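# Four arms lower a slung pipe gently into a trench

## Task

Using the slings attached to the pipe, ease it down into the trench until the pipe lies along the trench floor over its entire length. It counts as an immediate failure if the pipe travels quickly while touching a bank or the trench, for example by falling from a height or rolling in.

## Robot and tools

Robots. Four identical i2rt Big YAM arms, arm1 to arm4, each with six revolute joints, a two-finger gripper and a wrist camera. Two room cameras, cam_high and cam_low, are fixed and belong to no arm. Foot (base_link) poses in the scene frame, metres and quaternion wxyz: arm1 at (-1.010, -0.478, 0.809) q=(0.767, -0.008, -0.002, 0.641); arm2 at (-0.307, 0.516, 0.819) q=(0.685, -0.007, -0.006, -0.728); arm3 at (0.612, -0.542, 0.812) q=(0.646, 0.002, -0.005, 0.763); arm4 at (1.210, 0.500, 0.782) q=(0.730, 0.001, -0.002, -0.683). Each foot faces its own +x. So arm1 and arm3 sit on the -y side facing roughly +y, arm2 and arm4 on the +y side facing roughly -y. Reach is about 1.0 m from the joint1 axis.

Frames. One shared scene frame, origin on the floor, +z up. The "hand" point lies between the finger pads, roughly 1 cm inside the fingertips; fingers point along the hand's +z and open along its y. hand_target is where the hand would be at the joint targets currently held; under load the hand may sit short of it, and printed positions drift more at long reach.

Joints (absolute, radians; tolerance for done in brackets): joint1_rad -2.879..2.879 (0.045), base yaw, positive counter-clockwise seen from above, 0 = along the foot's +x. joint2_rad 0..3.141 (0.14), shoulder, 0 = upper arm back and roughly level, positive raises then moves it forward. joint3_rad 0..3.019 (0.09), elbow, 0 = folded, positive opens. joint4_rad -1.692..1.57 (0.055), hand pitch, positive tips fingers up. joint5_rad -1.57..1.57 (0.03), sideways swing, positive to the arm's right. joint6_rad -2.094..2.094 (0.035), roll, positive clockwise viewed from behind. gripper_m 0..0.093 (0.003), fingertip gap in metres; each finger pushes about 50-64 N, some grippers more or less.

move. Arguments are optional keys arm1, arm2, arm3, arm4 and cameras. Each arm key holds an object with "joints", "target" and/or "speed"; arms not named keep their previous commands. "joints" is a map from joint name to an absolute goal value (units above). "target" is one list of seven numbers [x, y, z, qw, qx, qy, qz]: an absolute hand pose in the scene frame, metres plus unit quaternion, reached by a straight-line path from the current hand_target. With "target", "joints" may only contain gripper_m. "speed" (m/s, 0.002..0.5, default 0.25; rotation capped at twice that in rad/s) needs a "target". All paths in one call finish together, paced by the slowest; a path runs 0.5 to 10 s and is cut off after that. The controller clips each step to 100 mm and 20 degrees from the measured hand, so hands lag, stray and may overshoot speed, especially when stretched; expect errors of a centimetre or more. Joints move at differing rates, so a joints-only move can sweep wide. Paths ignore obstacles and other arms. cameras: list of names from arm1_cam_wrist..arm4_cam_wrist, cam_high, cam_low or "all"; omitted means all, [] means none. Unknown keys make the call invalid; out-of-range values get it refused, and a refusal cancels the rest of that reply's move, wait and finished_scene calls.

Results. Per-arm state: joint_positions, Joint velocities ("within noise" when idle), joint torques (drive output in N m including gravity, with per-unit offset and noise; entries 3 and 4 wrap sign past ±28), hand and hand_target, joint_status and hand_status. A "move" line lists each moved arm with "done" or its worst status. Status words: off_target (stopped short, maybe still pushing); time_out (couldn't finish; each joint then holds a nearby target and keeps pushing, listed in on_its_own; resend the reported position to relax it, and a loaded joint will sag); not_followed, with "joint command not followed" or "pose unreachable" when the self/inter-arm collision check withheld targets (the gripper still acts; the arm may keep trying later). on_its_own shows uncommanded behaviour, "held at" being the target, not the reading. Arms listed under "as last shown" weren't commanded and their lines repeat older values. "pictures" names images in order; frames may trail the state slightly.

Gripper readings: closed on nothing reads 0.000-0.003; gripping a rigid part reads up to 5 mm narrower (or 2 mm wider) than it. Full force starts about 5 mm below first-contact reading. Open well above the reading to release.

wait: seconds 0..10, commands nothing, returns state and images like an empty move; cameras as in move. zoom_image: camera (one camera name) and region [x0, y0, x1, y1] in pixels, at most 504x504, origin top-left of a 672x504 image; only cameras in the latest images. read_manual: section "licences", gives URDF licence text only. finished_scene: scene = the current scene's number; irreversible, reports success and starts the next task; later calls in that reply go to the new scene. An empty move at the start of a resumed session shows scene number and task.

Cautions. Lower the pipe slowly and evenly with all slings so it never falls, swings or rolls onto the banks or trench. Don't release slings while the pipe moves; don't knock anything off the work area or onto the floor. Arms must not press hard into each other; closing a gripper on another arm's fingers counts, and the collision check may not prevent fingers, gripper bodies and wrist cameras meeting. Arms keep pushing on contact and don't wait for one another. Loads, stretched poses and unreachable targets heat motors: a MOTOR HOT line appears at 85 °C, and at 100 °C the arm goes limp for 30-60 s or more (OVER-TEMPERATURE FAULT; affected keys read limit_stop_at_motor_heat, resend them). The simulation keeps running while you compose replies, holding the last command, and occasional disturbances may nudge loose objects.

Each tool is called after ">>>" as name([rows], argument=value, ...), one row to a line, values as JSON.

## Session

>>> move(arm1={"joints": {"joint1_rad": -1.4415, "joint2_rad": 2.13, "joint3_rad": 0.731, "joint4_rad": -0.172, "joint5_rad": 0, "joint6_rad": -1.62, "gripper_m": 0.093}}, arm2={"joints": {"joint1_rad": -0.986, "joint2_rad": 2.222, "joint3_rad": 1.002, "joint4_rad": -0.344, "joint5_rad": 0, "joint6_rad": -1.046, "gripper_m": 0.093}}, arm3={"joints": {"joint1_rad": -1.601, "joint2_rad": 2.119, "joint3_rad": 0.544, "joint4_rad": 0.005, "joint5_rad": 0, "joint6_rad": -1.435, "gripper_m": 0.093}}, arm4={"joints": {"joint1_rad": -1.079, "joint2_rad": 2.076, "joint3_rad": 0.849, "joint4_rad": -0.335, "joint5_rad": 0, "joint6_rad": -1.012, "gripper_m": 0.093}})

Scene clock: 1.93 s.
Joint torques (N m): arm1=[0.32 -13.27 2.06 0.95 -0.11 -0.1] | arm2=[-0.26 -18.2 4.19 0.06 -0.26 0.05] | arm3=[1.14 -13.68 0.36 0.36 -0.26 -0.06] | arm4=[0.56 -14.8 2.63 0.68 -0.04 0.01]
Heat: arm1: hottest joint2_rad 31 °C; arm2: hottest gripper 29 °C; arm3: hottest joint2_rad 29 °C; arm4: hottest joint5_rad 29 °C.
move: arm1 done; arm2 done; arm3 done; arm4 done
Joint velocities: within noise
arm1.joint_positions: joint1_rad=-1.445 joint2_rad=+2.118 joint3_rad=+0.729 joint4_rad=-0.185 joint5_rad=+0.001 joint6_rad=-1.611 gripper_m=+0.09310
arm1.joint_status: all done
arm1.hand: x=-0.6628 y=-0.4987 z=+0.6107 quat_wxyz=(+0.000, +0.703, -0.711, +0.007) (m; scene frame)
arm1.hand_target: x=-0.6623 y=-0.4974 z=+0.6071 quat_wxyz=(-0.002, +0.707, -0.707, +0.008) (m; scene frame)
arm1.hand_status: not commanded
arm2.joint_positions: joint1_rad=-0.990 joint2_rad=+2.236 joint3_rad=+0.997 joint4_rad=-0.358 joint5_rad=+0.002 joint6_rad=-1.039 gripper_m=+0.09307
arm2.joint_status: all done
arm2.hand: x=-0.6785 y=+0.3011 z=+0.6035 quat_wxyz=(-0.008, -0.711, -0.703, -0.006) (m; scene frame)
arm2.hand_target: x=-0.6872 y=+0.2938 z=+0.6099 quat_wxyz=(-0.004, -0.708, -0.707, +0.010) (m; scene frame)
arm2.hand_status: not commanded
arm3.joint_positions: joint1_rad=-1.601 joint2_rad=+2.118 joint3_rad=+0.540 joint4_rad=-0.004 joint5_rad=+0.001 joint6_rad=-1.427 gripper_m=+0.09310
arm3.joint_status: all done
arm3.hand: x=+0.8817 y=-0.5044 z=+0.6039 quat_wxyz=(+0.000, +0.704, -0.710, -0.005) (m; scene frame)
arm3.hand_target: x=+0.8859 y=-0.5038 z=+0.6036 quat_wxyz=(-0.005, +0.707, -0.707, -0.002) (m; scene frame)
arm3.hand_status: not commanded
arm4.joint_positions: joint1_rad=-1.083 joint2_rad=+2.090 joint3_rad=+0.848 joint4_rad=-0.349 joint5_rad=+0.002 joint6_rad=-0.999 gripper_m=+0.09312
arm4.joint_status: all done
arm4.hand: x=+0.8809 y=+0.2961 z=+0.5992 quat_wxyz=(-0.004, -0.713, -0.701, -0.011) (m; scene frame)
arm4.hand_target: x=+0.8746 y=+0.2904 z=+0.6046 quat_wxyz=(-0.001, -0.708, -0.707, +0.004) (m; scene frame)
arm4.hand_status: not commanded
pictures: arm1_cam_wrist, arm2_cam_wrist, arm3_cam_wrist, arm4_cam_wrist, cam_high, cam_low

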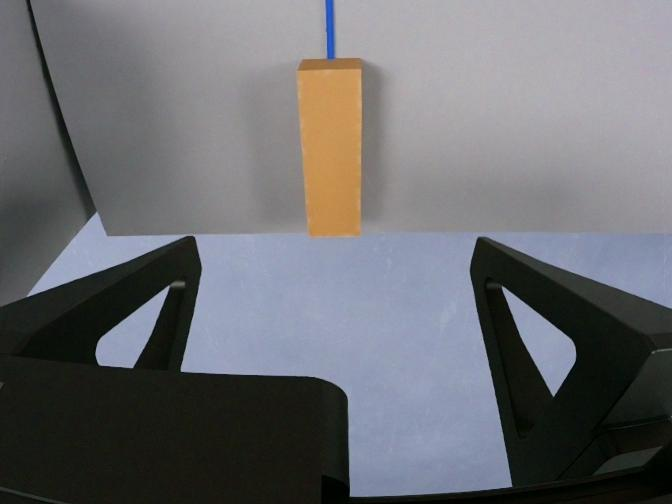

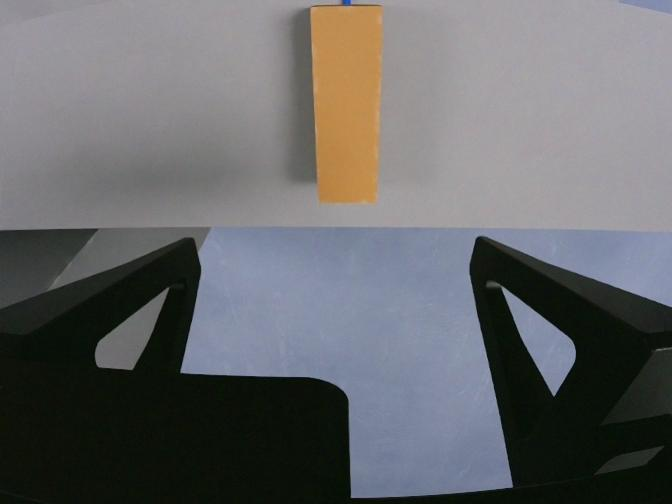

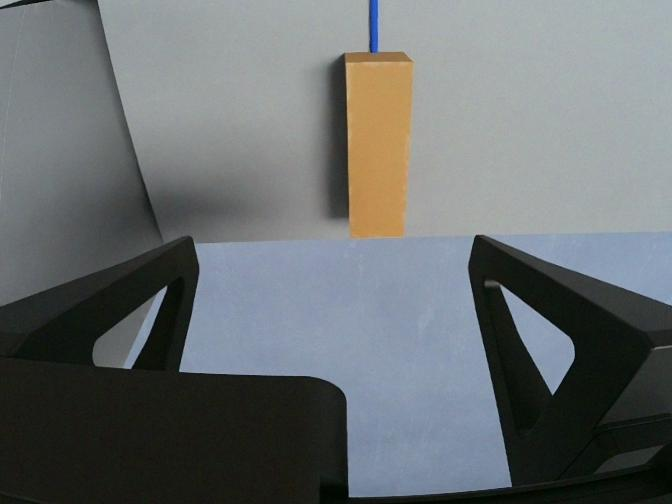

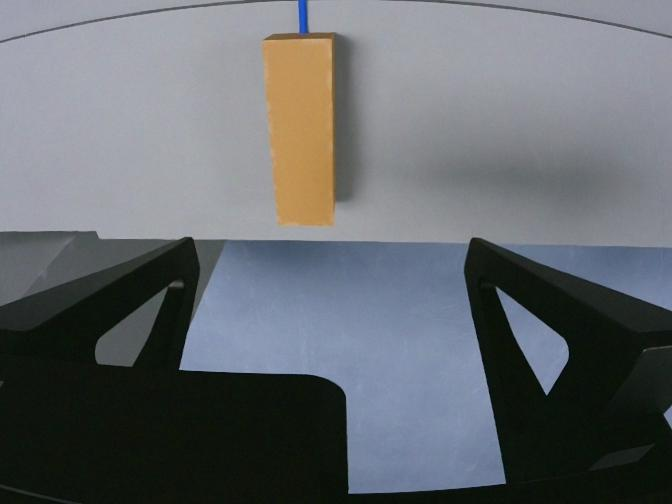

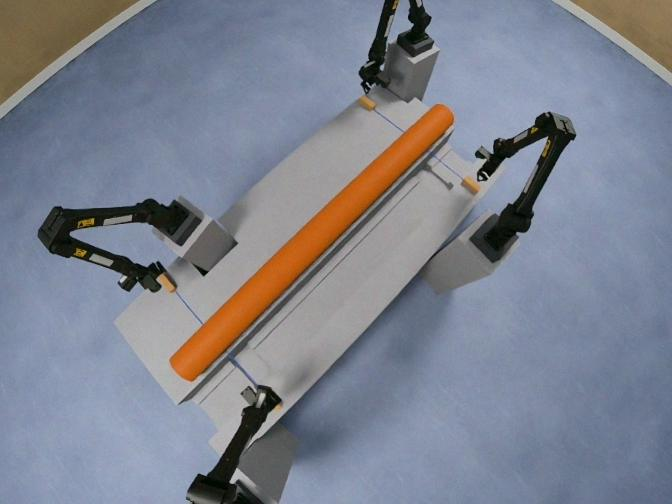

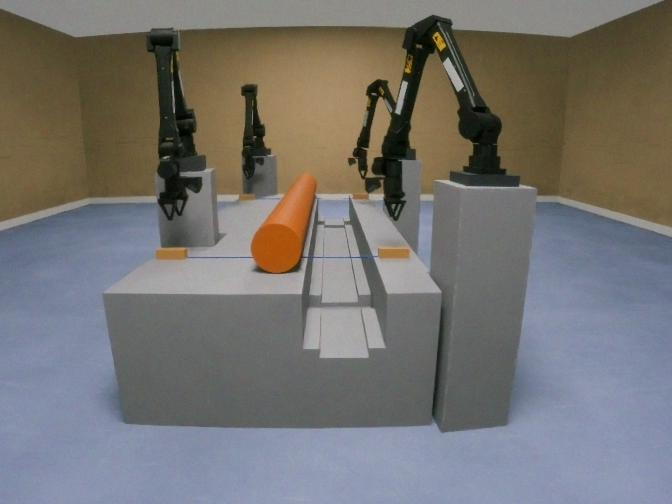

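>>> move(arm1={"target": [-0.664, -0.502, 0.466, 0, 0.7071, -0.7071, 0], "speed": 0.15}, arm2={"target": [-0.698, 0.278, 0.475, 0, 0.7071, 0.7071, 0], "speed": 0.15}, arm3={"target": [0.908, -0.509, 0.469, 0, 0.7071, -0.7071, 0], "speed": 0.15}, arm4={"target": [0.888, 0.290, 0.476, 0, 0.7071, 0.7071, 0], "speed": 0.15}, cameras=[])

>>> move(arm1={"joints": {"gripper_m": 0.02}}, arm2={"joints": {"gripper_m": 0.02}}, arm3={"joints": {"gripper_m": 0.02}}, arm4={"joints": {"gripper_m": 0.02}}, cameras=[])

Scene clock: 11.57 s.
Joint torques (N m): arm1=[-1.2 -14.33 -0.09 0.96 -0.2 -0.07] | arm2=[0.44 -18.96 3.75 0.01 -0.09 0.22] | arm3=[0.5 -16.26 -1.29 0.39 -0.08 -0.07] | arm4=[1.03 -15.21 1.29 0.64 0.1 0.22]
Heat: arm1: hottest joint2_rad 31 °C; arm2: hottest joint2_rad 30 °C; arm3: hottest joint2_rad 29 °C; arm4: hottest joint5_rad 29 °C.
move: arm1 done; arm2 off_target; arm3 done; arm4 off_target
Joint velocities: within noise
arm1.joint_positions: joint1_rad=-1.447 joint2_rad=+2.548 joint3_rad=+0.912 joint4_rad=+0.055 joint5_rad=-0.006 joint6_rad=-1.624 gripper_m=+0.09310
arm1.joint_status: not commanded
arm1.hand: x=-0.6601 y=-0.4996 z=+0.4726 quat_wxyz=(+0.000, +0.707, -0.707, +0.002) (m; scene frame)
arm1.hand_target: x=-0.6639 y=-0.5020 z=+0.4662 quat_wxyz=(+0.000, +0.707, -0.707, +0.000) (m; scene frame)
arm1.hand_status: done (0.008 m and 0.3 deg from the pose sent, 0.145 m and 1.1 deg at the start)
arm2.joint_positions: joint1_rad=-0.979 joint2_rad=+2.592 joint3_rad=+1.206 joint4_rad=-0.226 joint5_rad=+0.012 joint6_rad=-1.035 gripper_m=+0.09307
arm2.joint_status: not commanded
arm2.hand: x=-0.6888 y=+0.2896 z=+0.4731 quat_wxyz=(-0.005, -0.709, -0.705, -0.015) (m; scene frame)
arm2.hand_target: x=-0.6979 y=+0.2780 z=+0.4753 quat_wxyz=(+0.000, -0.707, -0.707, +0.000) (m; scene frame)
arm2.hand_status: off_target (0.015 m and 1.8 deg from the pose sent, 0.132 m and 1.3 deg at the start)
arm3.joint_positions: joint1_rad=-1.618 joint2_rad=+2.572 joint3_rad=+0.794 joint4_rad=+0.200 joint5_rad=+0.006 joint6_rad=-1.454 gripper_m=+0.09310
arm3.joint_status: not commanded
arm3.hand: x=+0.9082 y=-0.5055 z=+0.4711 quat_wxyz=(+0.000, +0.708, -0.707, -0.002) (m; scene frame)
arm3.hand_target: x=+0.9080 y=-0.5090 z=+0.4690 quat_wxyz=(+0.000, +0.707, -0.707, +0.000) (m; scene frame)
arm3.hand_status: done (0.004 m and 0.3 deg from the pose sent, 0.138 m and 0.8 deg at the start)
arm4.joint_positions: joint1_rad=-1.070 joint2_rad=+2.451 joint3_rad=+0.938 joint4_rad=-0.086 joint5_rad=+0.002 joint6_rad=-0.999 gripper_m=+0.09312
arm4.joint_status: not commanded
arm4.hand: x=+0.8967 y=+0.2998 z=+0.4733 quat_wxyz=(-0.005, -0.709, -0.705, -0.015) (m; scene frame)
arm4.hand_target: x=+0.8880 y=+0.2900 z=+0.4762 quat_wxyz=(+0.000, -0.707, -0.707, +0.000) (m; scene frame)
arm4.hand_status: off_target (0.013 m and 1.8 deg from the pose sent, 0.124 m and 1.7 deg at the start)
pictures: none
No camera images: "cameras" was empty.

Scene clock: 12.23 s.
Joint torques (N m): arm1=[-1.26 -14.62 -0.05 0.98 -0.15 -0.09] | arm2=[0.32 -18.96 3.47 -0.03 -0.09 0.2] | arm3=[0.5 -16.21 -1.29 0.36 -0.09 -0.06] | arm4=[0.91 -15.27 1.2 0.64 0.09 0.21]
Heat: arm1: hottest joint2_rad 31 °C; arm2: hottest joint2_rad 30 °C; arm3: hottest joint2_rad 29 °C; arm4: hottest joint5_rad 29 °C.
move: arm1 off_target; arm2 off_target; arm3 off_target; arm4 off_target
Joint velocities: within noise
arm1.joint_positions: joint1_rad=-1.447 joint2_rad=+2.548 joint3_rad=+0.912 joint4_rad=+0.056 joint5_rad=-0.007 joint6_rad=-1.625 gripper_m=+0.03392
arm1.joint_status: gripper_m off_target (ended at +0.03395, target +0.02000)
arm1.hand: x=-0.6599 y=-0.4994 z=+0.4726 quat_wxyz=(-0.001, +0.707, -0.707, +0.002) (m; scene frame)
arm1.hand_target: x=-0.6639 y=-0.5019 z=+0.4662 quat_wxyz=(+0.000, +0.707, -0.707, +0.000) (m; scene frame)
arm1.hand_status: not commanded
arm2.joint_positions: joint1_rad=-0.978 joint2_rad=+2.592 joint3_rad=+1.209 joint4_rad=-0.225 joint5_rad=+0.012 joint6_rad=-1.035 gripper_m=+0.03460
arm2.joint_status: gripper_m off_target (ended at +0.03463, target +0.02000)
arm2.hand: x=-0.6899 y=+0.2884 z=+0.4732 quat_wxyz=(-0.005, -0.709, -0.705, -0.013) (m; scene frame)
arm2.hand_target: x=-0.6978 y=+0.2780 z=+0.4753 quat_wxyz=(+0.000, -0.707, -0.707, +0.000) (m; scene frame)
arm2.hand_status: not commanded
arm3.joint_positions: joint1_rad=-1.618 joint2_rad=+2.572 joint3_rad=+0.794 joint4_rad=+0.200 joint5_rad=+0.006 joint6_rad=-1.455 gripper_m=+0.03470
arm3.joint_status: gripper_m off_target (ended at +0.03473, target +0.02000)
arm3.hand: x=+0.9083 y=-0.5056 z=+0.4711 quat_wxyz=(+0.000, +0.708, -0.706, -0.002) (m; scene frame)
arm3.hand_target: x=+0.9080 y=-0.5090 z=+0.4690 quat_wxyz=(+0.000, +0.707, -0.707, +0.000) (m; scene frame)
arm3.hand_status: not commanded
arm4.joint_positions: joint1_rad=-1.069 joint2_rad=+2.451 joint3_rad=+0.940 joint4_rad=-0.085 joint5_rad=+0.002 joint6_rad=-0.999 gripper_m=+0.03483
arm4.joint_status: gripper_m off_target (ended at +0.03486, target +0.02000)
arm4.hand: x=+0.8959 y=+0.2989 z=+0.4733 quat_wxyz=(-0.004, -0.708, -0.706, -0.014) (m; scene frame)
arm4.hand_target: x=+0.8881 y=+0.2900 z=+0.4761 quat_wxyz=(+0.000, -0.707, -0.707, +0.000) (m; scene frame)
arm4.hand_status: not commanded
pictures: none
No camera images: "cameras" was empty.

>>> move(arm1={"target": [-0.662, -0.358, 0.725, 0, 0.7071, -0.7071, 0], "speed": 0.17}, arm2={"target": [-0.698, 0.094, 0.750, 0, 0.7071, 0.7071, 0], "speed": 0.17}, arm3={"target": [0.908, -0.348, 0.725, 0, 0.7071, -0.7071, 0], "speed": 0.17}, arm4={"target": [0.887, 0.102, 0.755, 0, 0.7071, 0.7071, 0], "speed": 0.17}, cameras=[])

>>> move(arm1={"target": [-0.638, -0.333, 0.866, 0, 0.7071, -0.7071, 0], "speed": 0.05}, arm2={"target": [-0.713, 0.072, 0.912, 0, 0.7071, 0.7071, 0], "speed": 0.05}, arm3={"target": [0.920, -0.316, 0.864, 0, 0.7071, -0.7071, 0], "speed": 0.05}, arm4={"target": [0.872, 0.076, 0.914, 0, 0.7071, 0.7071, 0], "speed": 0.05}, cameras=["cam_low"])

>>> zoom_image(camera="cam_low", region=[230, 150, 390, 310])

Scene clock: 19.37 s.
Joint torques (N m): arm1=[0.09 -13.63 6.3 0.12 -0.11 0.13] | arm2=[-0.03 -22.07 11.41 -0.98 -0.16 0.25] | arm3=[1.44 -15.33 5.35 -0.36 -0.22 0.1] | arm4=[0.79 -17.79 9.01 -0.34 0.1 0.31]
Heat: arm1: hottest joint2_rad 31 °C; arm2: hottest joint2_rad 31 °C; arm3: hottest joint2_rad 30 °C; arm4: hottest joint5_rad 29 °C.
move: arm1 off_target; arm2 off_target; arm3 off_target; arm4 off_target
Joint velocities: within noise
arm1.joint_positions: joint1_rad=-1.066 joint2_rad=+1.801 joint3_rad=+0.743 joint4_rad=-0.543 joint5_rad=-0.013 joint6_rad=-1.251 gripper_m=+0.03392
arm1.joint_status: not commanded
arm1.hand: x=-0.6741 y=-0.3638 z=+0.7175 quat_wxyz=(+0.009, +0.709, -0.705, -0.004) (m; scene frame)
arm1.hand_target: x=-0.6622 y=-0.3581 z=+0.7251 quat_wxyz=(+0.000, +0.707, -0.707, +0.000) (m; scene frame)
arm1.hand_status: off_target (0.015 m and 1.2 deg from the pose sent, 0.289 m and 0.3 deg at the start)
arm2.joint_positions: joint1_rad=-0.690 joint2_rad=+2.154 joint3_rad=+1.406 joint4_rad=-0.879 joint5_rad=+0.010 joint6_rad=-0.752 gripper_m=+0.03460
arm2.joint_status: not commanded
arm2.hand: x=-0.6863 y=+0.1122 z=+0.7306 quat_wxyz=(+0.001, -0.707, -0.707, -0.022) (m; scene frame)
arm2.hand_target: x=-0.6974 y=+0.0946 z=+0.7504 quat_wxyz=(+0.000, -0.707, -0.707, +0.000) (m; scene frame)
arm2.hand_status: off_target (0.029 m and 2.5 deg from the pose sent, 0.338 m and 1.6 deg at the start)
arm3.joint_positions: joint1_rad=-1.156 joint2_rad=+1.784 joint3_rad=+0.705 joint4_rad=-0.521 joint5_rad=+0.007 joint6_rad=-0.995 gripper_m=+0.03470
arm3.joint_status: not commanded
arm3.hand: x=+0.8987 y=-0.3558 z=+0.7183 quat_wxyz=(+0.011, +0.709, -0.705, -0.002) (m; scene frame)
arm3.hand_target: x=+0.9078 y=-0.3481 z=+0.7251 quat_wxyz=(+0.000, +0.707, -0.707, +0.000) (m; scene frame)
arm3.hand_status: off_target (0.014 m and 1.3 deg from the pose sent, 0.299 m and 0.3 deg at the start)
arm4.joint_positions: joint1_rad=-0.751 joint2_rad=+1.943 joint3_rad=+1.193 joint4_rad=-0.868 joint5_rad=+0.003 joint6_rad=-0.693 gripper_m=+0.03483
arm4.joint_status: not commanded
arm4.hand: x=+0.8988 y=+0.1204 z=+0.7341 quat_wxyz=(+0.001, -0.704, -0.710, -0.024) (m; scene frame)
arm4.hand_target: x=+0.8876 y=+0.1026 z=+0.7553 quat_wxyz=(+0.000, -0.707, -0.707, +0.000) (m; scene frame)
arm4.hand_status: off_target (0.030 m and 2.8 deg from the pose sent, 0.344 m and 1.6 deg at the start)
pictures: none
No camera images: "cameras" was empty.

Scene clock: 23.13 s.
Joint torques (N m): arm1=[-2.55 -19.84 11.86 -1.48 0.54 -0.04] | arm2=[-1.2 -32.56 13.24 -3.08 0.11 -0.01] | arm3=[0.44 -21.95 10.15 -1.87 0.12 -0.03] | arm4=[-0.21 -28.4 12 -2.28 0.13 0.12]
Heat: arm1: hottest joint2_rad 32 °C; arm2: hottest joint2_rad 31 °C; arm3: hottest joint2_rad 30 °C; arm4: hottest joint3_rad 29 °C.
move: arm1 off_target; arm2 off_target; arm3 off_target; arm4 off_target
Joint velocities: within noise
arm1.joint_positions: joint1_rad=-1.006 joint2_rad=+1.637 joint3_rad=+0.883 joint4_rad=-0.935 joint5_rad=-0.027 joint6_rad=-1.200 gripper_m=+0.03394
arm1.joint_status: not commanded
arm1.hand: x=-0.6746 y=-0.3372 z=+0.8106 quat_wxyz=(+0.047, +0.711, -0.701, -0.027) (m; scene frame)
arm1.hand_target: x=-0.6411 y=-0.3339 z=+0.8636 quat_wxyz=(+0.000, +0.707, -0.707, +0.001) (m; scene frame)
arm1.hand_status: off_target (0.066 m and 6.3 deg from the pose sent, 0.156 m and 1.2 deg at the start)
arm2.joint_positions: joint1_rad=-0.658 joint2_rad=+2.130 joint3_rad=+1.478 joint4_rad=-1.055 joint5_rad=+0.005 joint6_rad=-0.720 gripper_m=+0.03461
arm2.joint_status: not commanded
arm2.hand: x=-0.6706 y=+0.1020 z=+0.7674 quat_wxyz=(+0.002, -0.705, -0.706, -0.061) (m; scene frame)
arm2.hand_target: x=-0.6948 y=+0.0861 z=+0.8566 quat_wxyz=(+0.000, -0.707, -0.707, +0.000) (m; scene frame)
arm2.hand_status: off_target (0.154 m and 7.0 deg from the pose sent, 0.188 m and 2.5 deg at the start; pose on its path clipped on 49 of 113 steps)
arm3.joint_positions: joint1_rad=-1.087 joint2_rad=+1.606 joint3_rad=+0.845 joint4_rad=-0.926 joint5_rad=-0.001 joint6_rad=-0.927 gripper_m=+0.03470
arm3.joint_status: not commanded
arm3.hand: x=+0.8920 y=-0.3304 z=+0.8139 quat_wxyz=(+0.053, +0.708, -0.704, -0.011) (m; scene frame)
arm3.hand_target: x=+0.9180 y=-0.3172 z=+0.8617 quat_wxyz=(+0.000, +0.707, -0.707, +0.000) (m; scene frame)
arm3.hand_status: off_target (0.059 m and 6.2 deg from the pose sent, 0.153 m and 1.2 deg at the start)
arm4.joint_positions: joint1_rad=-0.725 joint2_rad=+1.921 joint3_rad=+1.328 joint4_rad=-1.121 joint5_rad=+0.003 joint6_rad=-0.664 gripper_m=+0.03483
arm4.joint_status: not commanded
arm4.hand: x=+0.9043 y=+0.1072 z=+0.7880 quat_wxyz=(+0.008, -0.703, -0.707, -0.071) (m; scene frame)
arm4.hand_target: x=+0.8842 y=+0.0886 z=+0.8772 quat_wxyz=(+0.000, -0.707, -0.707, +0.000) (m; scene frame)
arm4.hand_status: off_target (0.134 m and 8.2 deg from the pose sent, 0.187 m and 2.8 deg at the start; pose on its path clipped on 40 of 113 steps)
pictures: cam_low

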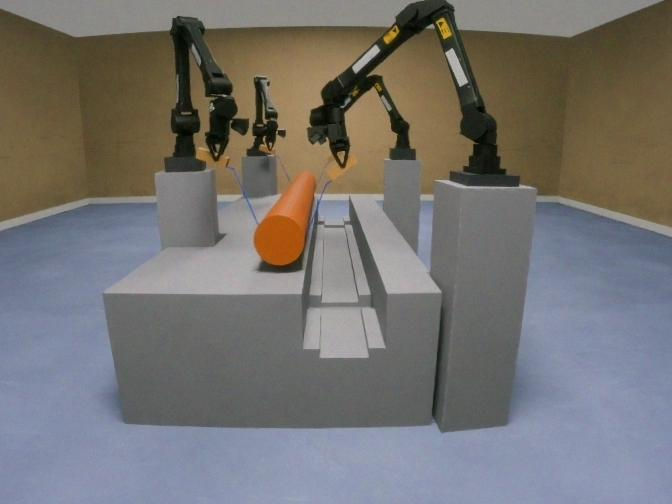

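Scaled by 3.150.

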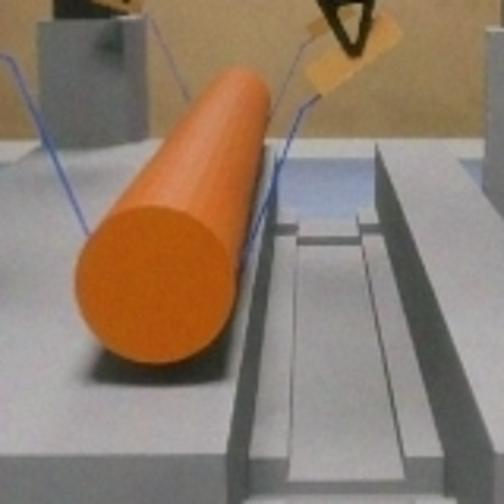

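>>> move(arm1={"target": [-0.651, -0.030, 0.896, 0, 0.7071, -0.7071, 0], "speed": 0.1}, arm2={"target": [-0.717, 0.286, 0.892, 0, 0.7071, 0.7071, 0], "speed": 0.1}, arm3={"target": [0.910, -0.044, 0.892, 0, 0.7071, -0.7071, 0], "speed": 0.1}, arm4={"target": [0.869, 0.268, 0.884, 0, 0.7071, 0.7071, 0], "speed": 0.1}, cameras=["cam_low"])

>>> zoom_image(camera="cam_low", region=[260, 150, 420, 310])

Scene clock: 29.93 s.
Joint torques (N m): arm1=[-1.44 -25.52 15.01 -1.43 0.12 0.01] | arm2=[-2.73 -25.58 10.96 -1.63 -0.04 -0.06] | arm3=[0.79 -31.85 13.09 -1.78 -0.09 0.02] | arm4=[-0.91 -20.89 9.06 -0.57 -0.01 -0.13]
Heat: arm1: hottest joint2_rad 32 °C; arm2: hottest joint2_rad 34 °C; arm3: hottest joint2_rad 31 °C; arm4: hottest joint3_rad 30 °C.
move: arm1 off_target; arm2 off_target; arm3 off_target; arm4 off_target
Joint velocities: within noise
arm1.joint_positions: joint1_rad=-0.490 joint2_rad=+1.975 joint3_rad=+1.443 joint4_rad=-1.166 joint5_rad=-0.020 joint6_rad=-0.684 gripper_m=+0.03394
arm1.joint_status: not commanded
arm1.hand: x=-0.6836 y=-0.0593 z=+0.8242 quat_wxyz=(+0.062, +0.710, -0.701, +0.005) (m; scene frame)
arm1.hand_target: x=-0.6551 y=-0.0350 z=+0.8960 quat_wxyz=(-0.001, +0.707, -0.707, +0.000) (m; scene frame)
arm1.hand_status: off_target (0.084 m and 7.2 deg from the pose sent, 0.320 m and 6.3 deg at the start)
arm2.joint_positions: joint1_rad=-0.962 joint2_rad=+1.806 joint3_rad=+1.157 joint4_rad=-1.045 joint5_rad=+0.015 joint6_rad=-1.032 gripper_m=+0.03460
arm2.joint_status: not commanded
arm2.hand: x=-0.6926 y=+0.2844 z=+0.8321 quat_wxyz=(-0.013, -0.702, -0.710, -0.055) (m; scene frame)
arm2.hand_target: x=-0.7147 y=+0.2868 z=+0.8890 quat_wxyz=(+0.001, -0.707, -0.707, +0.000) (m; scene frame)
arm2.hand_status: off_target (0.065 m and 6.5 deg from the pose sent, 0.227 m and 7.0 deg at the start)
arm3.joint_positions: joint1_rad=-0.698 joint2_rad=+2.030 joint3_rad=+1.478 joint4_rad=-1.171 joint5_rad=+0.000 joint6_rad=-0.537 gripper_m=+0.03470
arm3.joint_status: not commanded
arm3.hand: x=+0.8859 y=-0.0790 z=+0.8135 quat_wxyz=(+0.069, +0.707, -0.704, +0.017) (m; scene frame)
arm3.hand_target: x=+0.9066 y=-0.0495 z=+0.8913 quat_wxyz=(+0.000, +0.707, -0.707, +0.000) (m; scene frame)
arm3.hand_status: off_target (0.089 m and 8.2 deg from the pose sent, 0.297 m and 6.2 deg at the start)
arm4.joint_positions: joint1_rad=-1.012 joint2_rad=+1.610 joint3_rad=+1.021 joint4_rad=-1.103 joint5_rad=+0.008 joint6_rad=-0.943 gripper_m=+0.03483
arm4.joint_status: not commanded
arm4.hand: x=+0.8902 y=+0.2720 z=+0.8311 quat_wxyz=(-0.008, -0.706, -0.705, -0.061) (m; scene frame)
arm4.hand_target: x=+0.8710 y=+0.2691 z=+0.8816 quat_wxyz=(+0.002, -0.707, -0.707, +0.000) (m; scene frame)
arm4.hand_status: off_target (0.057 m and 7.1 deg from the pose sent, 0.191 m and 8.2 deg at the start)
pictures: cam_low

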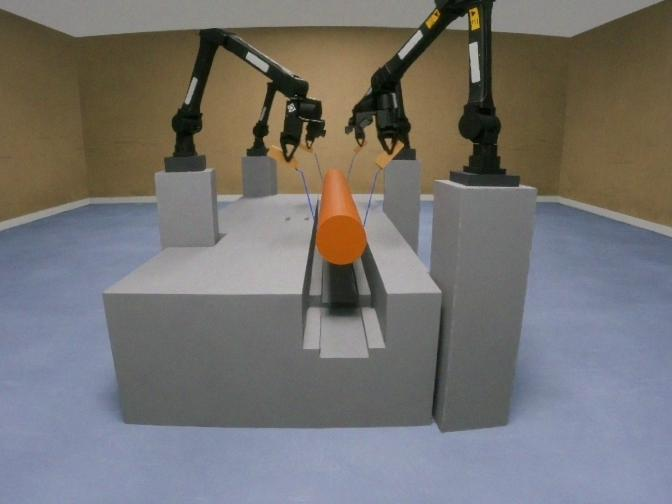

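Scaled by 3.150.

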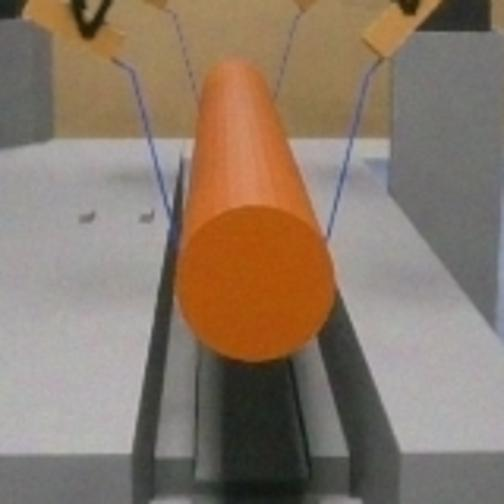

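Same as before.

>>> move(arm1={"target": [-0.659, -0.040, 0.660, 0, 0.7071, -0.7071, 0], "speed": 0.09}, arm2={"target": [-0.720, 0.275, 0.650, 0, 0.7071, 0.7071, 0], "speed": 0.09}, arm3={"target": [0.9055, -0.044, 0.670, 0, 0.7071, -0.7071, 0], "speed": 0.09}, arm4={"target": [0.8665, 0.260, 0.651, 0, 0.7071, 0.7071, 0], "speed": 0.09}, cameras=["cam_low"])

>>> zoom_image(camera="cam_low", region=[260, 190, 420, 350])

Scene clock: 36.47 s.
Joint torques (N m): arm1=[-1.67 -27.05 6.45 -0.02 0.04 0.03] | arm2=[-2.02 -23.94 7.25 -1.1 -0.13 0.03] | arm3=[1.2 -33.55 6.63 -0.65 -0.12 0.01] | arm4=[-0.62 -20.42 4.38 -0.1 -0.03 -0.02]
Heat: arm1: hottest joint2_rad 33 °C; arm2: hottest joint2_rad 35 °C; arm3: hottest joint2_rad 32 °C; arm4: hottest joint3_rad 30 °C.
move: arm1 off_target; arm2 off_target; arm3 off_target; arm4 off_target
Joint velocities: within noise
arm1.joint_positions: joint1_rad=-0.488 joint2_rad=+2.309 joint3_rad=+1.364 joint4_rad=-0.701 joint5_rad=-0.019 joint6_rad=-0.679 gripper_m=+0.03394
arm1.joint_status: not commanded
arm1.hand: x=-0.6811 y=-0.0596 z=+0.6196 quat_wxyz=(+0.037, +0.711, -0.702, +0.003) (m; scene frame)
arm1.hand_target: x=-0.6596 y=-0.0410 z=+0.6593 quat_wxyz=(+0.000, +0.707, -0.707, +0.000) (m; scene frame)
arm1.hand_status: off_target (0.050 m and 4.3 deg from the pose sent, 0.167 m and 7.2 deg at the start)
arm2.joint_positions: joint1_rad=-0.962 joint2_rad=+2.245 joint3_rad=+1.072 joint4_rad=-0.506 joint5_rad=+0.015 joint6_rad=-1.033 gripper_m=+0.03460
arm2.joint_status: not commanded
arm2.hand: x=-0.6782 y=+0.2897 z=+0.6113 quat_wxyz=(-0.011, -0.702, -0.710, -0.048) (m; scene frame)
arm2.hand_target: x=-0.7184 y=+0.2761 z=+0.6498 quat_wxyz=(+0.001, -0.707, -0.707, +0.000) (m; scene frame)
arm2.hand_status: off_target (0.059 m and 5.6 deg from the pose sent, 0.184 m and 6.5 deg at the start)
arm3.joint_positions: joint1_rad=-0.697 joint2_rad=+2.357 joint3_rad=+1.419 joint4_rad=-0.748 joint5_rad=+0.001 joint6_rad=-0.531 gripper_m=+0.03470
arm3.joint_status: not commanded
arm3.hand: x=+0.8848 y=-0.0793 z=+0.6151 quat_wxyz=(+0.051, +0.706, -0.706, +0.013) (m; scene frame)
arm3.hand_target: x=+0.9044 y=-0.0460 z=+0.6690 quat_wxyz=(+0.000, +0.707, -0.707, +0.000) (m; scene frame)
arm3.hand_status: off_target (0.068 m and 6.0 deg from the pose sent, 0.149 m and 8.2 deg at the start)
arm4.joint_positions: joint1_rad=-1.012 joint2_rad=+2.056 joint3_rad=+0.891 joint4_rad=-0.490 joint5_rad=+0.007 joint6_rad=-0.944 gripper_m=+0.03483
arm4.joint_status: not commanded
arm4.hand: x=+0.8944 y=+0.2736 z=+0.6188 quat_wxyz=(-0.006, -0.707, -0.706, -0.043) (m; scene frame)
arm4.hand_target: x=+0.8673 y=+0.2608 z=+0.6500 quat_wxyz=(+0.001, -0.707, -0.707, +0.000) (m; scene frame)
arm4.hand_status: off_target (0.045 m and 5.0 deg from the pose sent, 0.182 m and 7.1 deg at the start)
pictures: cam_low

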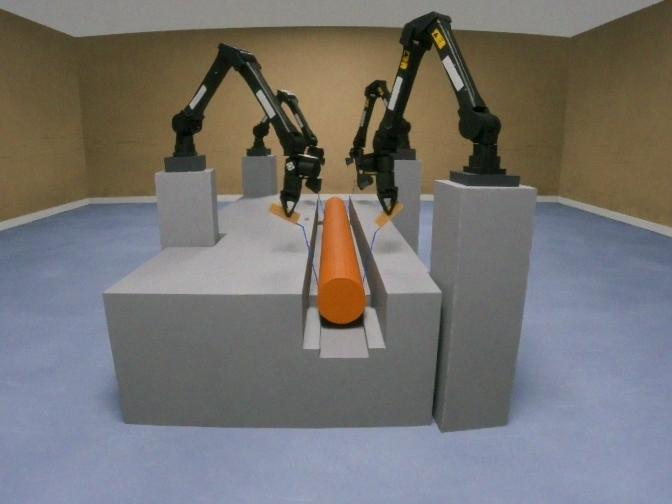

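Scaled by 3.150.

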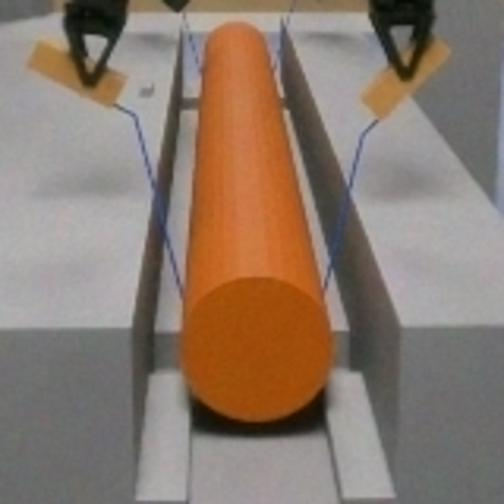

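>>> move(arm1={"target": [-0.659, -0.044, 0.580, 0, 0.7071, -0.7071, 0], "speed": 0.033}, arm2={"target": [-0.716, 0.276, 0.572, 0, 0.7071, 0.7071, 0], "speed": 0.033}, arm3={"target": [0.908, -0.041, 0.588, 0, 0.7071, -0.7071, 0], "speed": 0.033}, arm4={"target": [0.8635, 0.267, 0.572, 0, 0.7071, 0.7071, 0], "speed": 0.033}, cameras=[])

>>> move(arm1={"target": [-0.660, -0.122, 0.505, 0, 0.7071, -0.7071, 0], "speed": 0.13}, arm2={"target": [-0.710, 0.322, 0.513, 0, 0.7071, 0.7071, 0], "speed": 0.13}, arm3={"target": [0.902, -0.125, 0.512, 0, 0.7071, -0.7071, 0], "speed": 0.13}, arm4={"target": [0.870, 0.317, 0.516, 0, 0.7071, 0.7071, 0], "speed": 0.13}, cameras=["cam_low"])

>>> zoom_image(camera="cam_low", region=[260, 190, 420, 350])

>>> move(arm1={"target": [-0.657, -0.124, 0.458, 0, 0.7071, -0.7071, 0], "speed": 0.09, "joints": {"gripper_m": 0.037}}, arm2={"target": [-0.708, 0.324, 0.474, 0, 0.7071, 0.7071, 0], "speed": 0.09, "joints": {"gripper_m": 0.036}}, arm3={"target": [0.900, -0.127, 0.471, 0, 0.7071, -0.7071, 0], "speed": 0.09, "joints": {"gripper_m": 0.036}}, arm4={"target": [0.866, 0.319, 0.473, 0, 0.7071, 0.7071, 0], "speed": 0.09, "joints": {"gripper_m": 0.036}}, cameras=["arm1_cam_wrist", "arm2_cam_wrist", "arm3_cam_wrist", "arm4_cam_wrist", "cam_low"])

Scene clock: 47.77 s.
Joint torques (N m): arm1=[-1.49 -18.96 7.28 0.96 0.04 0.02] | arm2=[-1.55 -18.02 6.15 0.03 -0.09 0.05] | arm3=[1.08 -24.7 6.94 0.32 -0.11 0] | arm4=[-0.5 -14.39 4.16 0.64 -0.06 0]
Heat: arm1: hottest joint2_rad 35 °C; arm2: hottest joint2_rad 36 °C; arm3: hottest joint2_rad 33 °C; arm4: hottest joint3_rad 30 °C.
move: arm1 off_target; arm2 off_target; arm3 off_target; arm4 off_target
Joint velocities: within noise
arm1.joint_positions: joint1_rad=-0.491 joint2_rad=+2.370 joint3_rad=+1.383 joint4_rad=-0.597 joint5_rad=-0.019 joint6_rad=-0.679 gripper_m=+0.03394
arm1.joint_status: not commanded
arm1.hand: x=-0.6696 y=-0.0487 z=+0.5909 quat_wxyz=(+0.006, +0.711, -0.703, -0.001) (m; scene frame)
arm1.hand_target: x=-0.6595 y=-0.0445 z=+0.5803 quat_wxyz=(+0.000, +0.707, -0.707, +0.000) (m; scene frame)
arm1.hand_status: off_target (0.016 m and 0.9 deg from the pose sent, 0.048 m and 4.3 deg at the start)
arm2.joint_positions: joint1_rad=-0.968 joint2_rad=+2.350 joint3_rad=+1.124 joint4_rad=-0.390 joint5_rad=+0.013 joint6_rad=-1.035 gripper_m=+0.03460
arm2.joint_status: not commanded
arm2.hand: x=-0.6977 y=+0.2804 z=+0.5710 quat_wxyz=(-0.005, -0.705, -0.709, -0.017) (m; scene frame)
arm2.hand_target: x=-0.7157 y=+0.2764 z=+0.5725 quat_wxyz=(+0.000, -0.707, -0.707, +0.000) (m; scene frame)
arm2.hand_status: off_target (0.019 m and 2.1 deg from the pose sent, 0.056 m and 5.7 deg at the start)
arm3.joint_positions: joint1_rad=-0.697 joint2_rad=+2.426 joint3_rad=+1.475 joint4_rad=-0.656 joint5_rad=+0.001 joint6_rad=-0.531 gripper_m=+0.03470
arm3.joint_status: not commanded
arm3.hand: x=+0.9001 y=-0.0533 z=+0.5889 quat_wxyz=(+0.013, +0.707, -0.707, +0.003) (m; scene frame)
arm3.hand_target: x=+0.9078 y=-0.0415 z=+0.5882 quat_wxyz=(+0.000, +0.707, -0.707, +0.000) (m; scene frame)
arm3.hand_status: off_target (0.015 m and 1.5 deg from the pose sent, 0.052 m and 6.0 deg at the start)
arm4.joint_positions: joint1_rad=-1.033 joint2_rad=+2.189 joint3_rad=+0.914 joint4_rad=-0.332 joint5_rad=+0.007 joint6_rad=-0.965 gripper_m=+0.03483
arm4.joint_status: not commanded
arm4.hand: x=+0.8812 y=+0.2742 z=+0.5698 quat_wxyz=(-0.002, -0.708, -0.706, -0.019) (m; scene frame)
arm4.hand_target: x=+0.8637 y=+0.2672 z=+0.5725 quat_wxyz=(+0.000, -0.707, -0.707, +0.000) (m; scene frame)
arm4.hand_status: off_target (0.019 m and 2.2 deg from the pose sent, 0.056 m and 5.0 deg at the start)
pictures: none
No camera images: "cameras" was empty.

Scene clock: 49.30 s.
Joint torques (N m): arm1=[-0.5 -18.78 3.43 1.03 0.04 -0.07] | arm2=[-1.67 -16.38 3.66 0.42 0.25 0.09] | arm3=[0.67 -23.36 3.25 0.42 -0.09 -0.08] | arm4=[-0.32 -12.75 1.1 0.84 0.34 0.05]
Heat: arm1: hottest joint2_rad 35 °C; arm2: hottest joint2_rad 36 °C; arm3: hottest joint2_rad 33 °C; arm4: hottest joint3_rad 30 °C.
move: arm1 off_target; arm2 off_target; arm3 done; arm4 off_target
Joint velocities: within noise
arm1.joint_positions: joint1_rad=-0.589 joint2_rad=+2.486 joint3_rad=+1.291 joint4_rad=-0.367 joint5_rad=-0.019 joint6_rad=-0.762 gripper_m=+0.03394
arm1.joint_status: not commanded
arm1.hand: x=-0.6574 y=-0.1148 z=+0.5166 quat_wxyz=(-0.006, +0.705, -0.709, -0.001) (m; scene frame)
arm1.hand_target: x=-0.6603 y=-0.1221 z=+0.5053 quat_wxyz=(+0.000, +0.707, -0.707, +0.000) (m; scene frame)
arm1.hand_status: off_target (0.014 m and 0.7 deg from the pose sent, 0.113 m and 0.9 deg at the start)
arm2.joint_positions: joint1_rad=-1.050 joint2_rad=+2.464 joint3_rad=+1.124 joint4_rad=-0.253 joint5_rad=+0.005 joint6_rad=-1.125 gripper_m=+0.03460
arm2.joint_status: not commanded
arm2.hand: x=-0.7035 y=+0.3166 z=+0.5209 quat_wxyz=(-0.007, -0.703, -0.712, -0.005) (m; scene frame)
arm2.hand_target: x=-0.7096 y=+0.3221 z=+0.5132 quat_wxyz=(+0.000, -0.707, -0.707, +0.000) (m; scene frame)
arm2.hand_status: off_target (0.012 m and 1.2 deg from the pose sent, 0.072 m and 2.1 deg at the start)
arm3.joint_positions: joint1_rad=-0.767 joint2_rad=+2.510 joint3_rad=+1.315 joint4_rad=-0.391 joint5_rad=+0.001 joint6_rad=-0.599 gripper_m=+0.03470
arm3.joint_status: not commanded
arm3.hand: x=+0.8989 y=-0.1243 z=+0.5151 quat_wxyz=(+0.003, +0.706, -0.708, +0.000) (m; scene frame)
arm3.hand_target: x=+0.9020 y=-0.1250 z=+0.5121 quat_wxyz=(+0.000, +0.707, -0.707, +0.000) (m; scene frame)
arm3.hand_status: done (0.004 m and 0.3 deg from the pose sent, 0.105 m and 1.4 deg at the start)
arm4.joint_positions: joint1_rad=-1.132 joint2_rad=+2.309 joint3_rad=+0.905 joint4_rad=-0.159 joint5_rad=-0.005 joint6_rad=-1.066 gripper_m=+0.03483
arm4.joint_status: not commanded
arm4.hand: x=+0.8674 y=+0.3090 z=+0.5235 quat_wxyz=(-0.003, -0.707, -0.707, +0.004) (m; scene frame)
arm4.hand_target: x=+0.8703 y=+0.3170 z=+0.5162 quat_wxyz=(+0.000, -0.707, -0.707, +0.000) (m; scene frame)
arm4.hand_status: off_target (0.011 m and 0.6 deg from the pose sent, 0.070 m and 2.2 deg at the start)
pictures: cam_low

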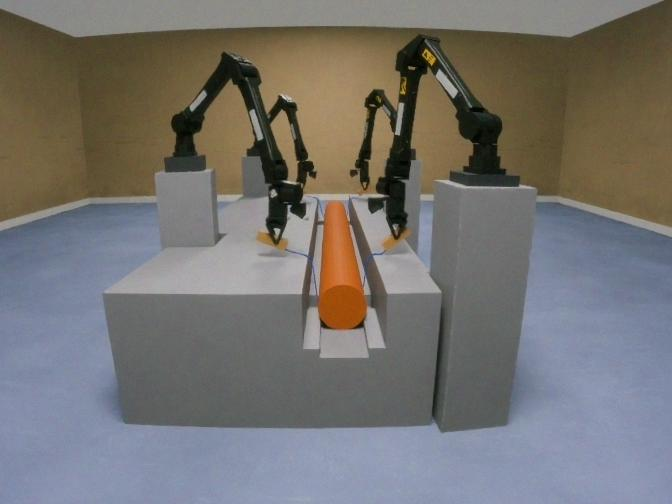

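Scaled by 3.150.

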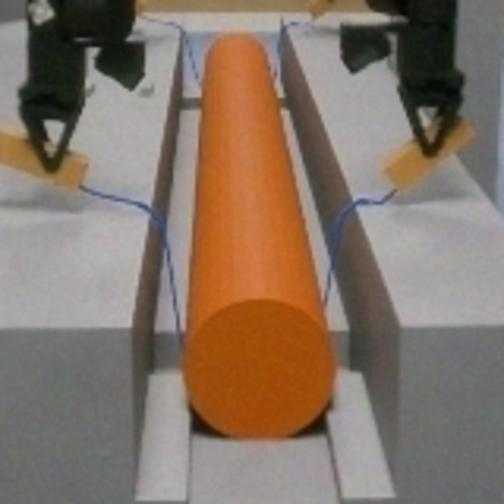

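Scene clock: 50.60 s.
Joint torques (N m): arm1=[-0.73 -14.51 5.85 1.72 0.09 -0.09] | arm2=[-1.08 -18.02 3.56 0.03 -0.25 0.08] | arm3=[1.03 -22.3 4.08 0.43 -0.19 -0.06] | arm4=[0.09 -14.51 2 0.8 -0.11 -0.04]
Heat: arm1: hottest joint2_rad 35 °C; arm2: hottest joint2_rad 36 °C; arm3: hottest joint2_rad 33 °C; arm4: hottest joint3_rad 30 °C.
move: arm1 off_target; arm2 off_target; arm3 done; arm4 off_target
Joint velocities: within noise
arm1.joint_positions: joint1_rad=-0.590 joint2_rad=+2.542 joint3_rad=+1.312 joint4_rad=-0.334 joint5_rad=-0.021 joint6_rad=-0.770 gripper_m=+0.03695
arm1.joint_status: all done
arm1.hand: x=-0.6593 y=-0.1180 z=+0.4925 quat_wxyz=(-0.005, +0.708, -0.706, -0.002) (m; scene frame)
arm1.hand_target: x=-0.6588 y=-0.1255 z=+0.4604 quat_wxyz=(+0.000, +0.707, -0.707, +0.000) (m; scene frame)
arm1.hand_status: off_target (0.035 m and 0.6 deg from the pose sent, 0.059 m and 0.7 deg at the start)
arm2.joint_positions: joint1_rad=-1.060 joint2_rad=+2.581 joint3_rad=+1.166 joint4_rad=-0.193 joint5_rad=+0.017 joint6_rad=-1.125 gripper_m=+0.03607
arm2.joint_status: all done
arm2.hand: x=-0.6948 y=+0.3273 z=+0.4745 quat_wxyz=(-0.004, -0.706, -0.708, -0.014) (m; scene frame)
arm2.hand_target: x=-0.7078 y=+0.3241 z=+0.4743 quat_wxyz=(+0.000, -0.707, -0.707, +0.000) (m; scene frame)
arm2.hand_status: off_target (0.014 m and 1.7 deg from the pose sent, 0.048 m and 1.2 deg at the start)
arm3.joint_positions: joint1_rad=-0.769 joint2_rad=+2.597 joint3_rad=+1.346 joint4_rad=-0.342 joint5_rad=+0.003 joint6_rad=-0.600 gripper_m=+0.03613
arm3.joint_status: all done
arm3.hand: x=+0.8955 y=-0.1317 z=+0.4770 quat_wxyz=(+0.006, +0.706, -0.709, +0.001) (m; scene frame)
arm3.hand_target: x=+0.8998 y=-0.1272 z=+0.4711 quat_wxyz=(+0.000, +0.707, -0.707, +0.000) (m; scene frame)
arm3.hand_status: done (0.009 m and 0.7 deg from the pose sent, 0.044 m and 0.4 deg at the start)
arm4.joint_positions: joint1_rad=-1.149 joint2_rad=+2.450 joint3_rad=+0.946 joint4_rad=-0.097 joint5_rad=+0.008 joint6_rad=-1.071 gripper_m=+0.03610
arm4.joint_status: all done
arm4.hand: x=+0.8791 y=+0.3249 z=+0.4739 quat_wxyz=(-0.003, -0.711, -0.703, -0.016) (m; scene frame)
arm4.hand_target: x=+0.8662 y=+0.3191 z=+0.4733 quat_wxyz=(+0.000, -0.707, -0.707, +0.000) (m; scene frame)
arm4.hand_status: off_target (0.014 m and 2.0 deg from the pose sent, 0.052 m and 0.6 deg at the start)
pictures: arm1_cam_wrist, arm2_cam_wrist, arm3_cam_wrist, arm4_cam_wrist, cam_low

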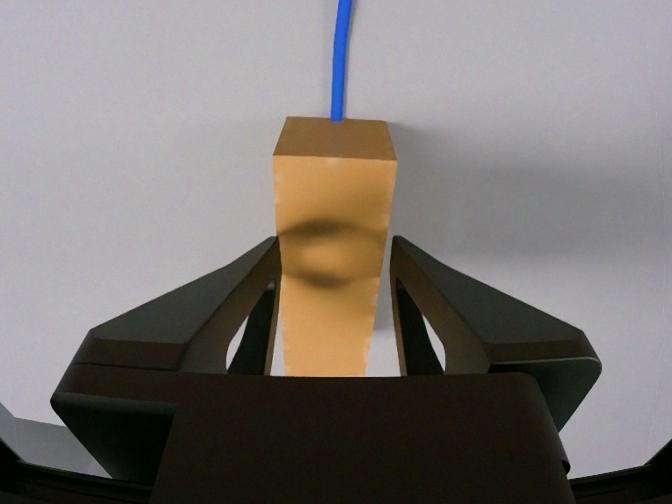

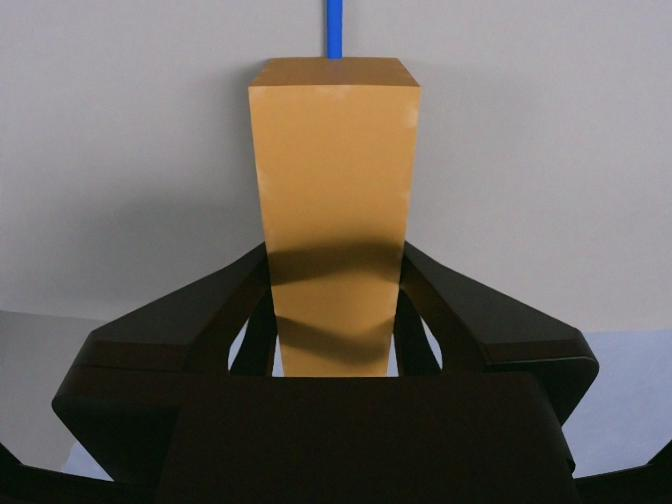

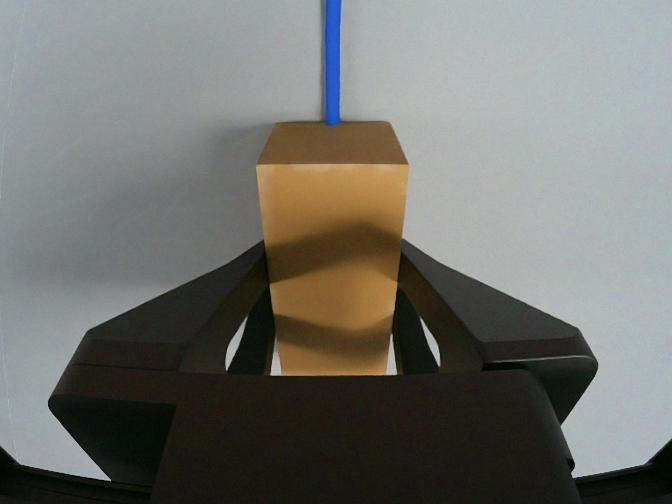

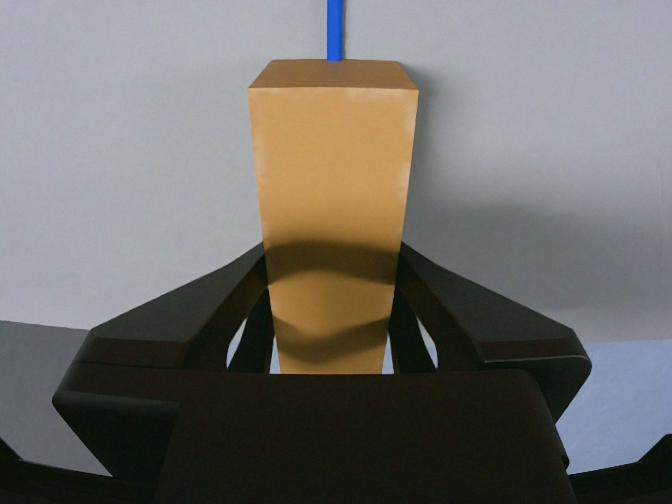

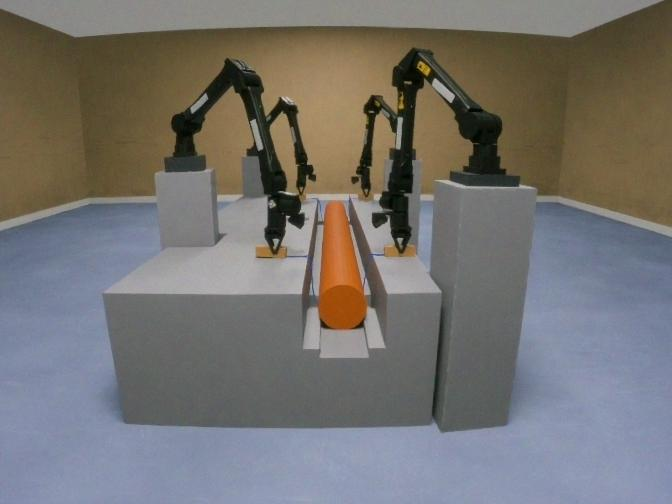

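>>> move(arm1={"target": [-0.659, -0.119, 0.486, 0, 0.7071, -0.7071, 0], "speed": 0.05, "joints": {"gripper_m": 0.075}}, arm2={"joints": {"gripper_m": 0.075}}, arm3={"joints": {"gripper_m": 0.075}}, arm4={"joints": {"gripper_m": 0.075}}, cameras=["arm1_cam_wrist", "cam_low"])

Scene clock: 54.30 s.
Joint torques (N m): arm1=[-0.32 -19.9 3.66 0.23 -0.06 -0.01] | arm2=[-1.08 -18.08 3.62 0.02 -0.24 0.08] | arm3=[1.03 -22.42 4.04 0.38 -0.18 -0.05] | arm4=[0.09 -14.68 1.54 0.66 -0.09 0]
Heat: arm1: hottest joint2_rad 35 °C; arm2: hottest joint2_rad 36 °C; arm3: hottest joint2_rad 34 °C; arm4: hottest joint3_rad 30 °C.
move: arm1 done; arm2 done; arm3 done; arm4 done
Joint velocities: within noise
arm1.joint_positions: joint1_rad=-0.593 joint2_rad=+2.545 joint3_rad=+1.320 joint4_rad=-0.332 joint5_rad=-0.016 joint6_rad=-0.770 gripper_m=+0.07490
arm1.joint_status: all done
arm1.hand: x=-0.6551 y=-0.1164 z=+0.4924 quat_wxyz=(-0.008, +0.707, -0.707, +0.000) (m; scene frame)
arm1.hand_target: x=-0.6590 y=-0.1190 z=+0.4861 quat_wxyz=(+0.000, +0.707, -0.707, +0.000) (m; scene frame)
arm1.hand_status: done (0.008 m and 1.0 deg from the pose sent, 0.007 m and 0.6 deg at the start)
arm2.joint_positions: joint1_rad=-1.060 joint2_rad=+2.581 joint3_rad=+1.166 joint4_rad=-0.193 joint5_rad=+0.017 joint6_rad=-1.125 gripper_m=+0.07493
arm2.joint_status: all done
arm2.hand: x=-0.6948 y=+0.3272 z=+0.4745 quat_wxyz=(-0.004, -0.706, -0.708, -0.014) (m; scene frame)
arm2.hand_target: x=-0.7078 y=+0.3241 z=+0.4743 quat_wxyz=(+0.000, -0.707, -0.707, +0.000) (m; scene frame)
arm2.hand_status: not commanded
arm3.joint_positions: joint1_rad=-0.769 joint2_rad=+2.597 joint3_rad=+1.347 joint4_rad=-0.341 joint5_rad=+0.003 joint6_rad=-0.600 gripper_m=+0.07489
arm3.joint_status: all done
arm3.hand: x=+0.8958 y=-0.1313 z=+0.4771 quat_wxyz=(+0.005, +0.706, -0.709, +0.001) (m; scene frame)
arm3.hand_target: x=+0.8999 y=-0.1272 z=+0.4712 quat_wxyz=(+0.000, +0.707, -0.707, +0.000) (m; scene frame)
arm3.hand_status: not commanded
arm4.joint_positions: joint1_rad=-1.149 joint2_rad=+2.450 joint3_rad=+0.952 joint4_rad=-0.093 joint5_rad=+0.008 joint6_rad=-1.074 gripper_m=+0.07489
arm4.joint_status: all done
arm4.hand: x=+0.8748 y=+0.3225 z=+0.4737 quat_wxyz=(-0.002, -0.710, -0.704, -0.011) (m; scene frame)
arm4.hand_target: x=+0.8661 y=+0.3191 z=+0.4734 quat_wxyz=(+0.000, -0.707, -0.707, +0.000) (m; scene frame)
arm4.hand_status: not commanded
pictures: arm1_cam_wrist, cam_low

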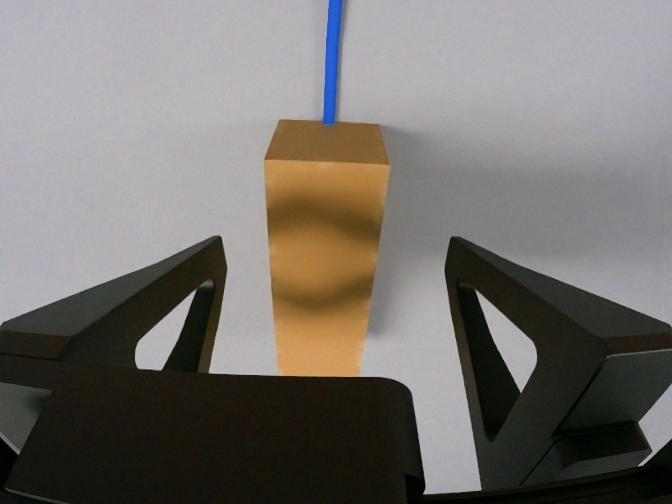

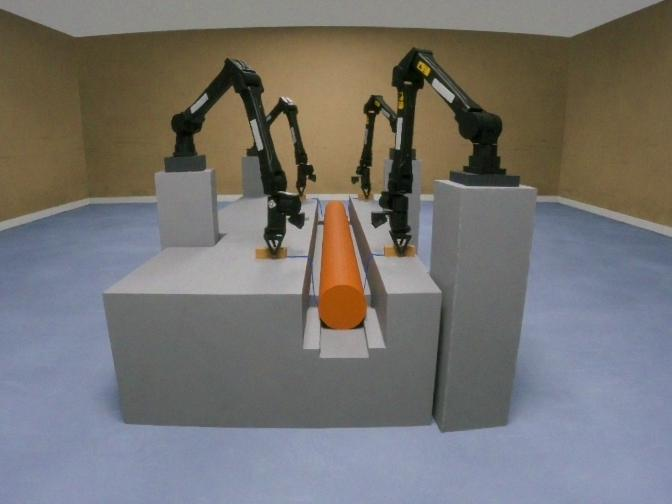

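>>> finished_scene(scene=3)

The scene is finished: the task was done.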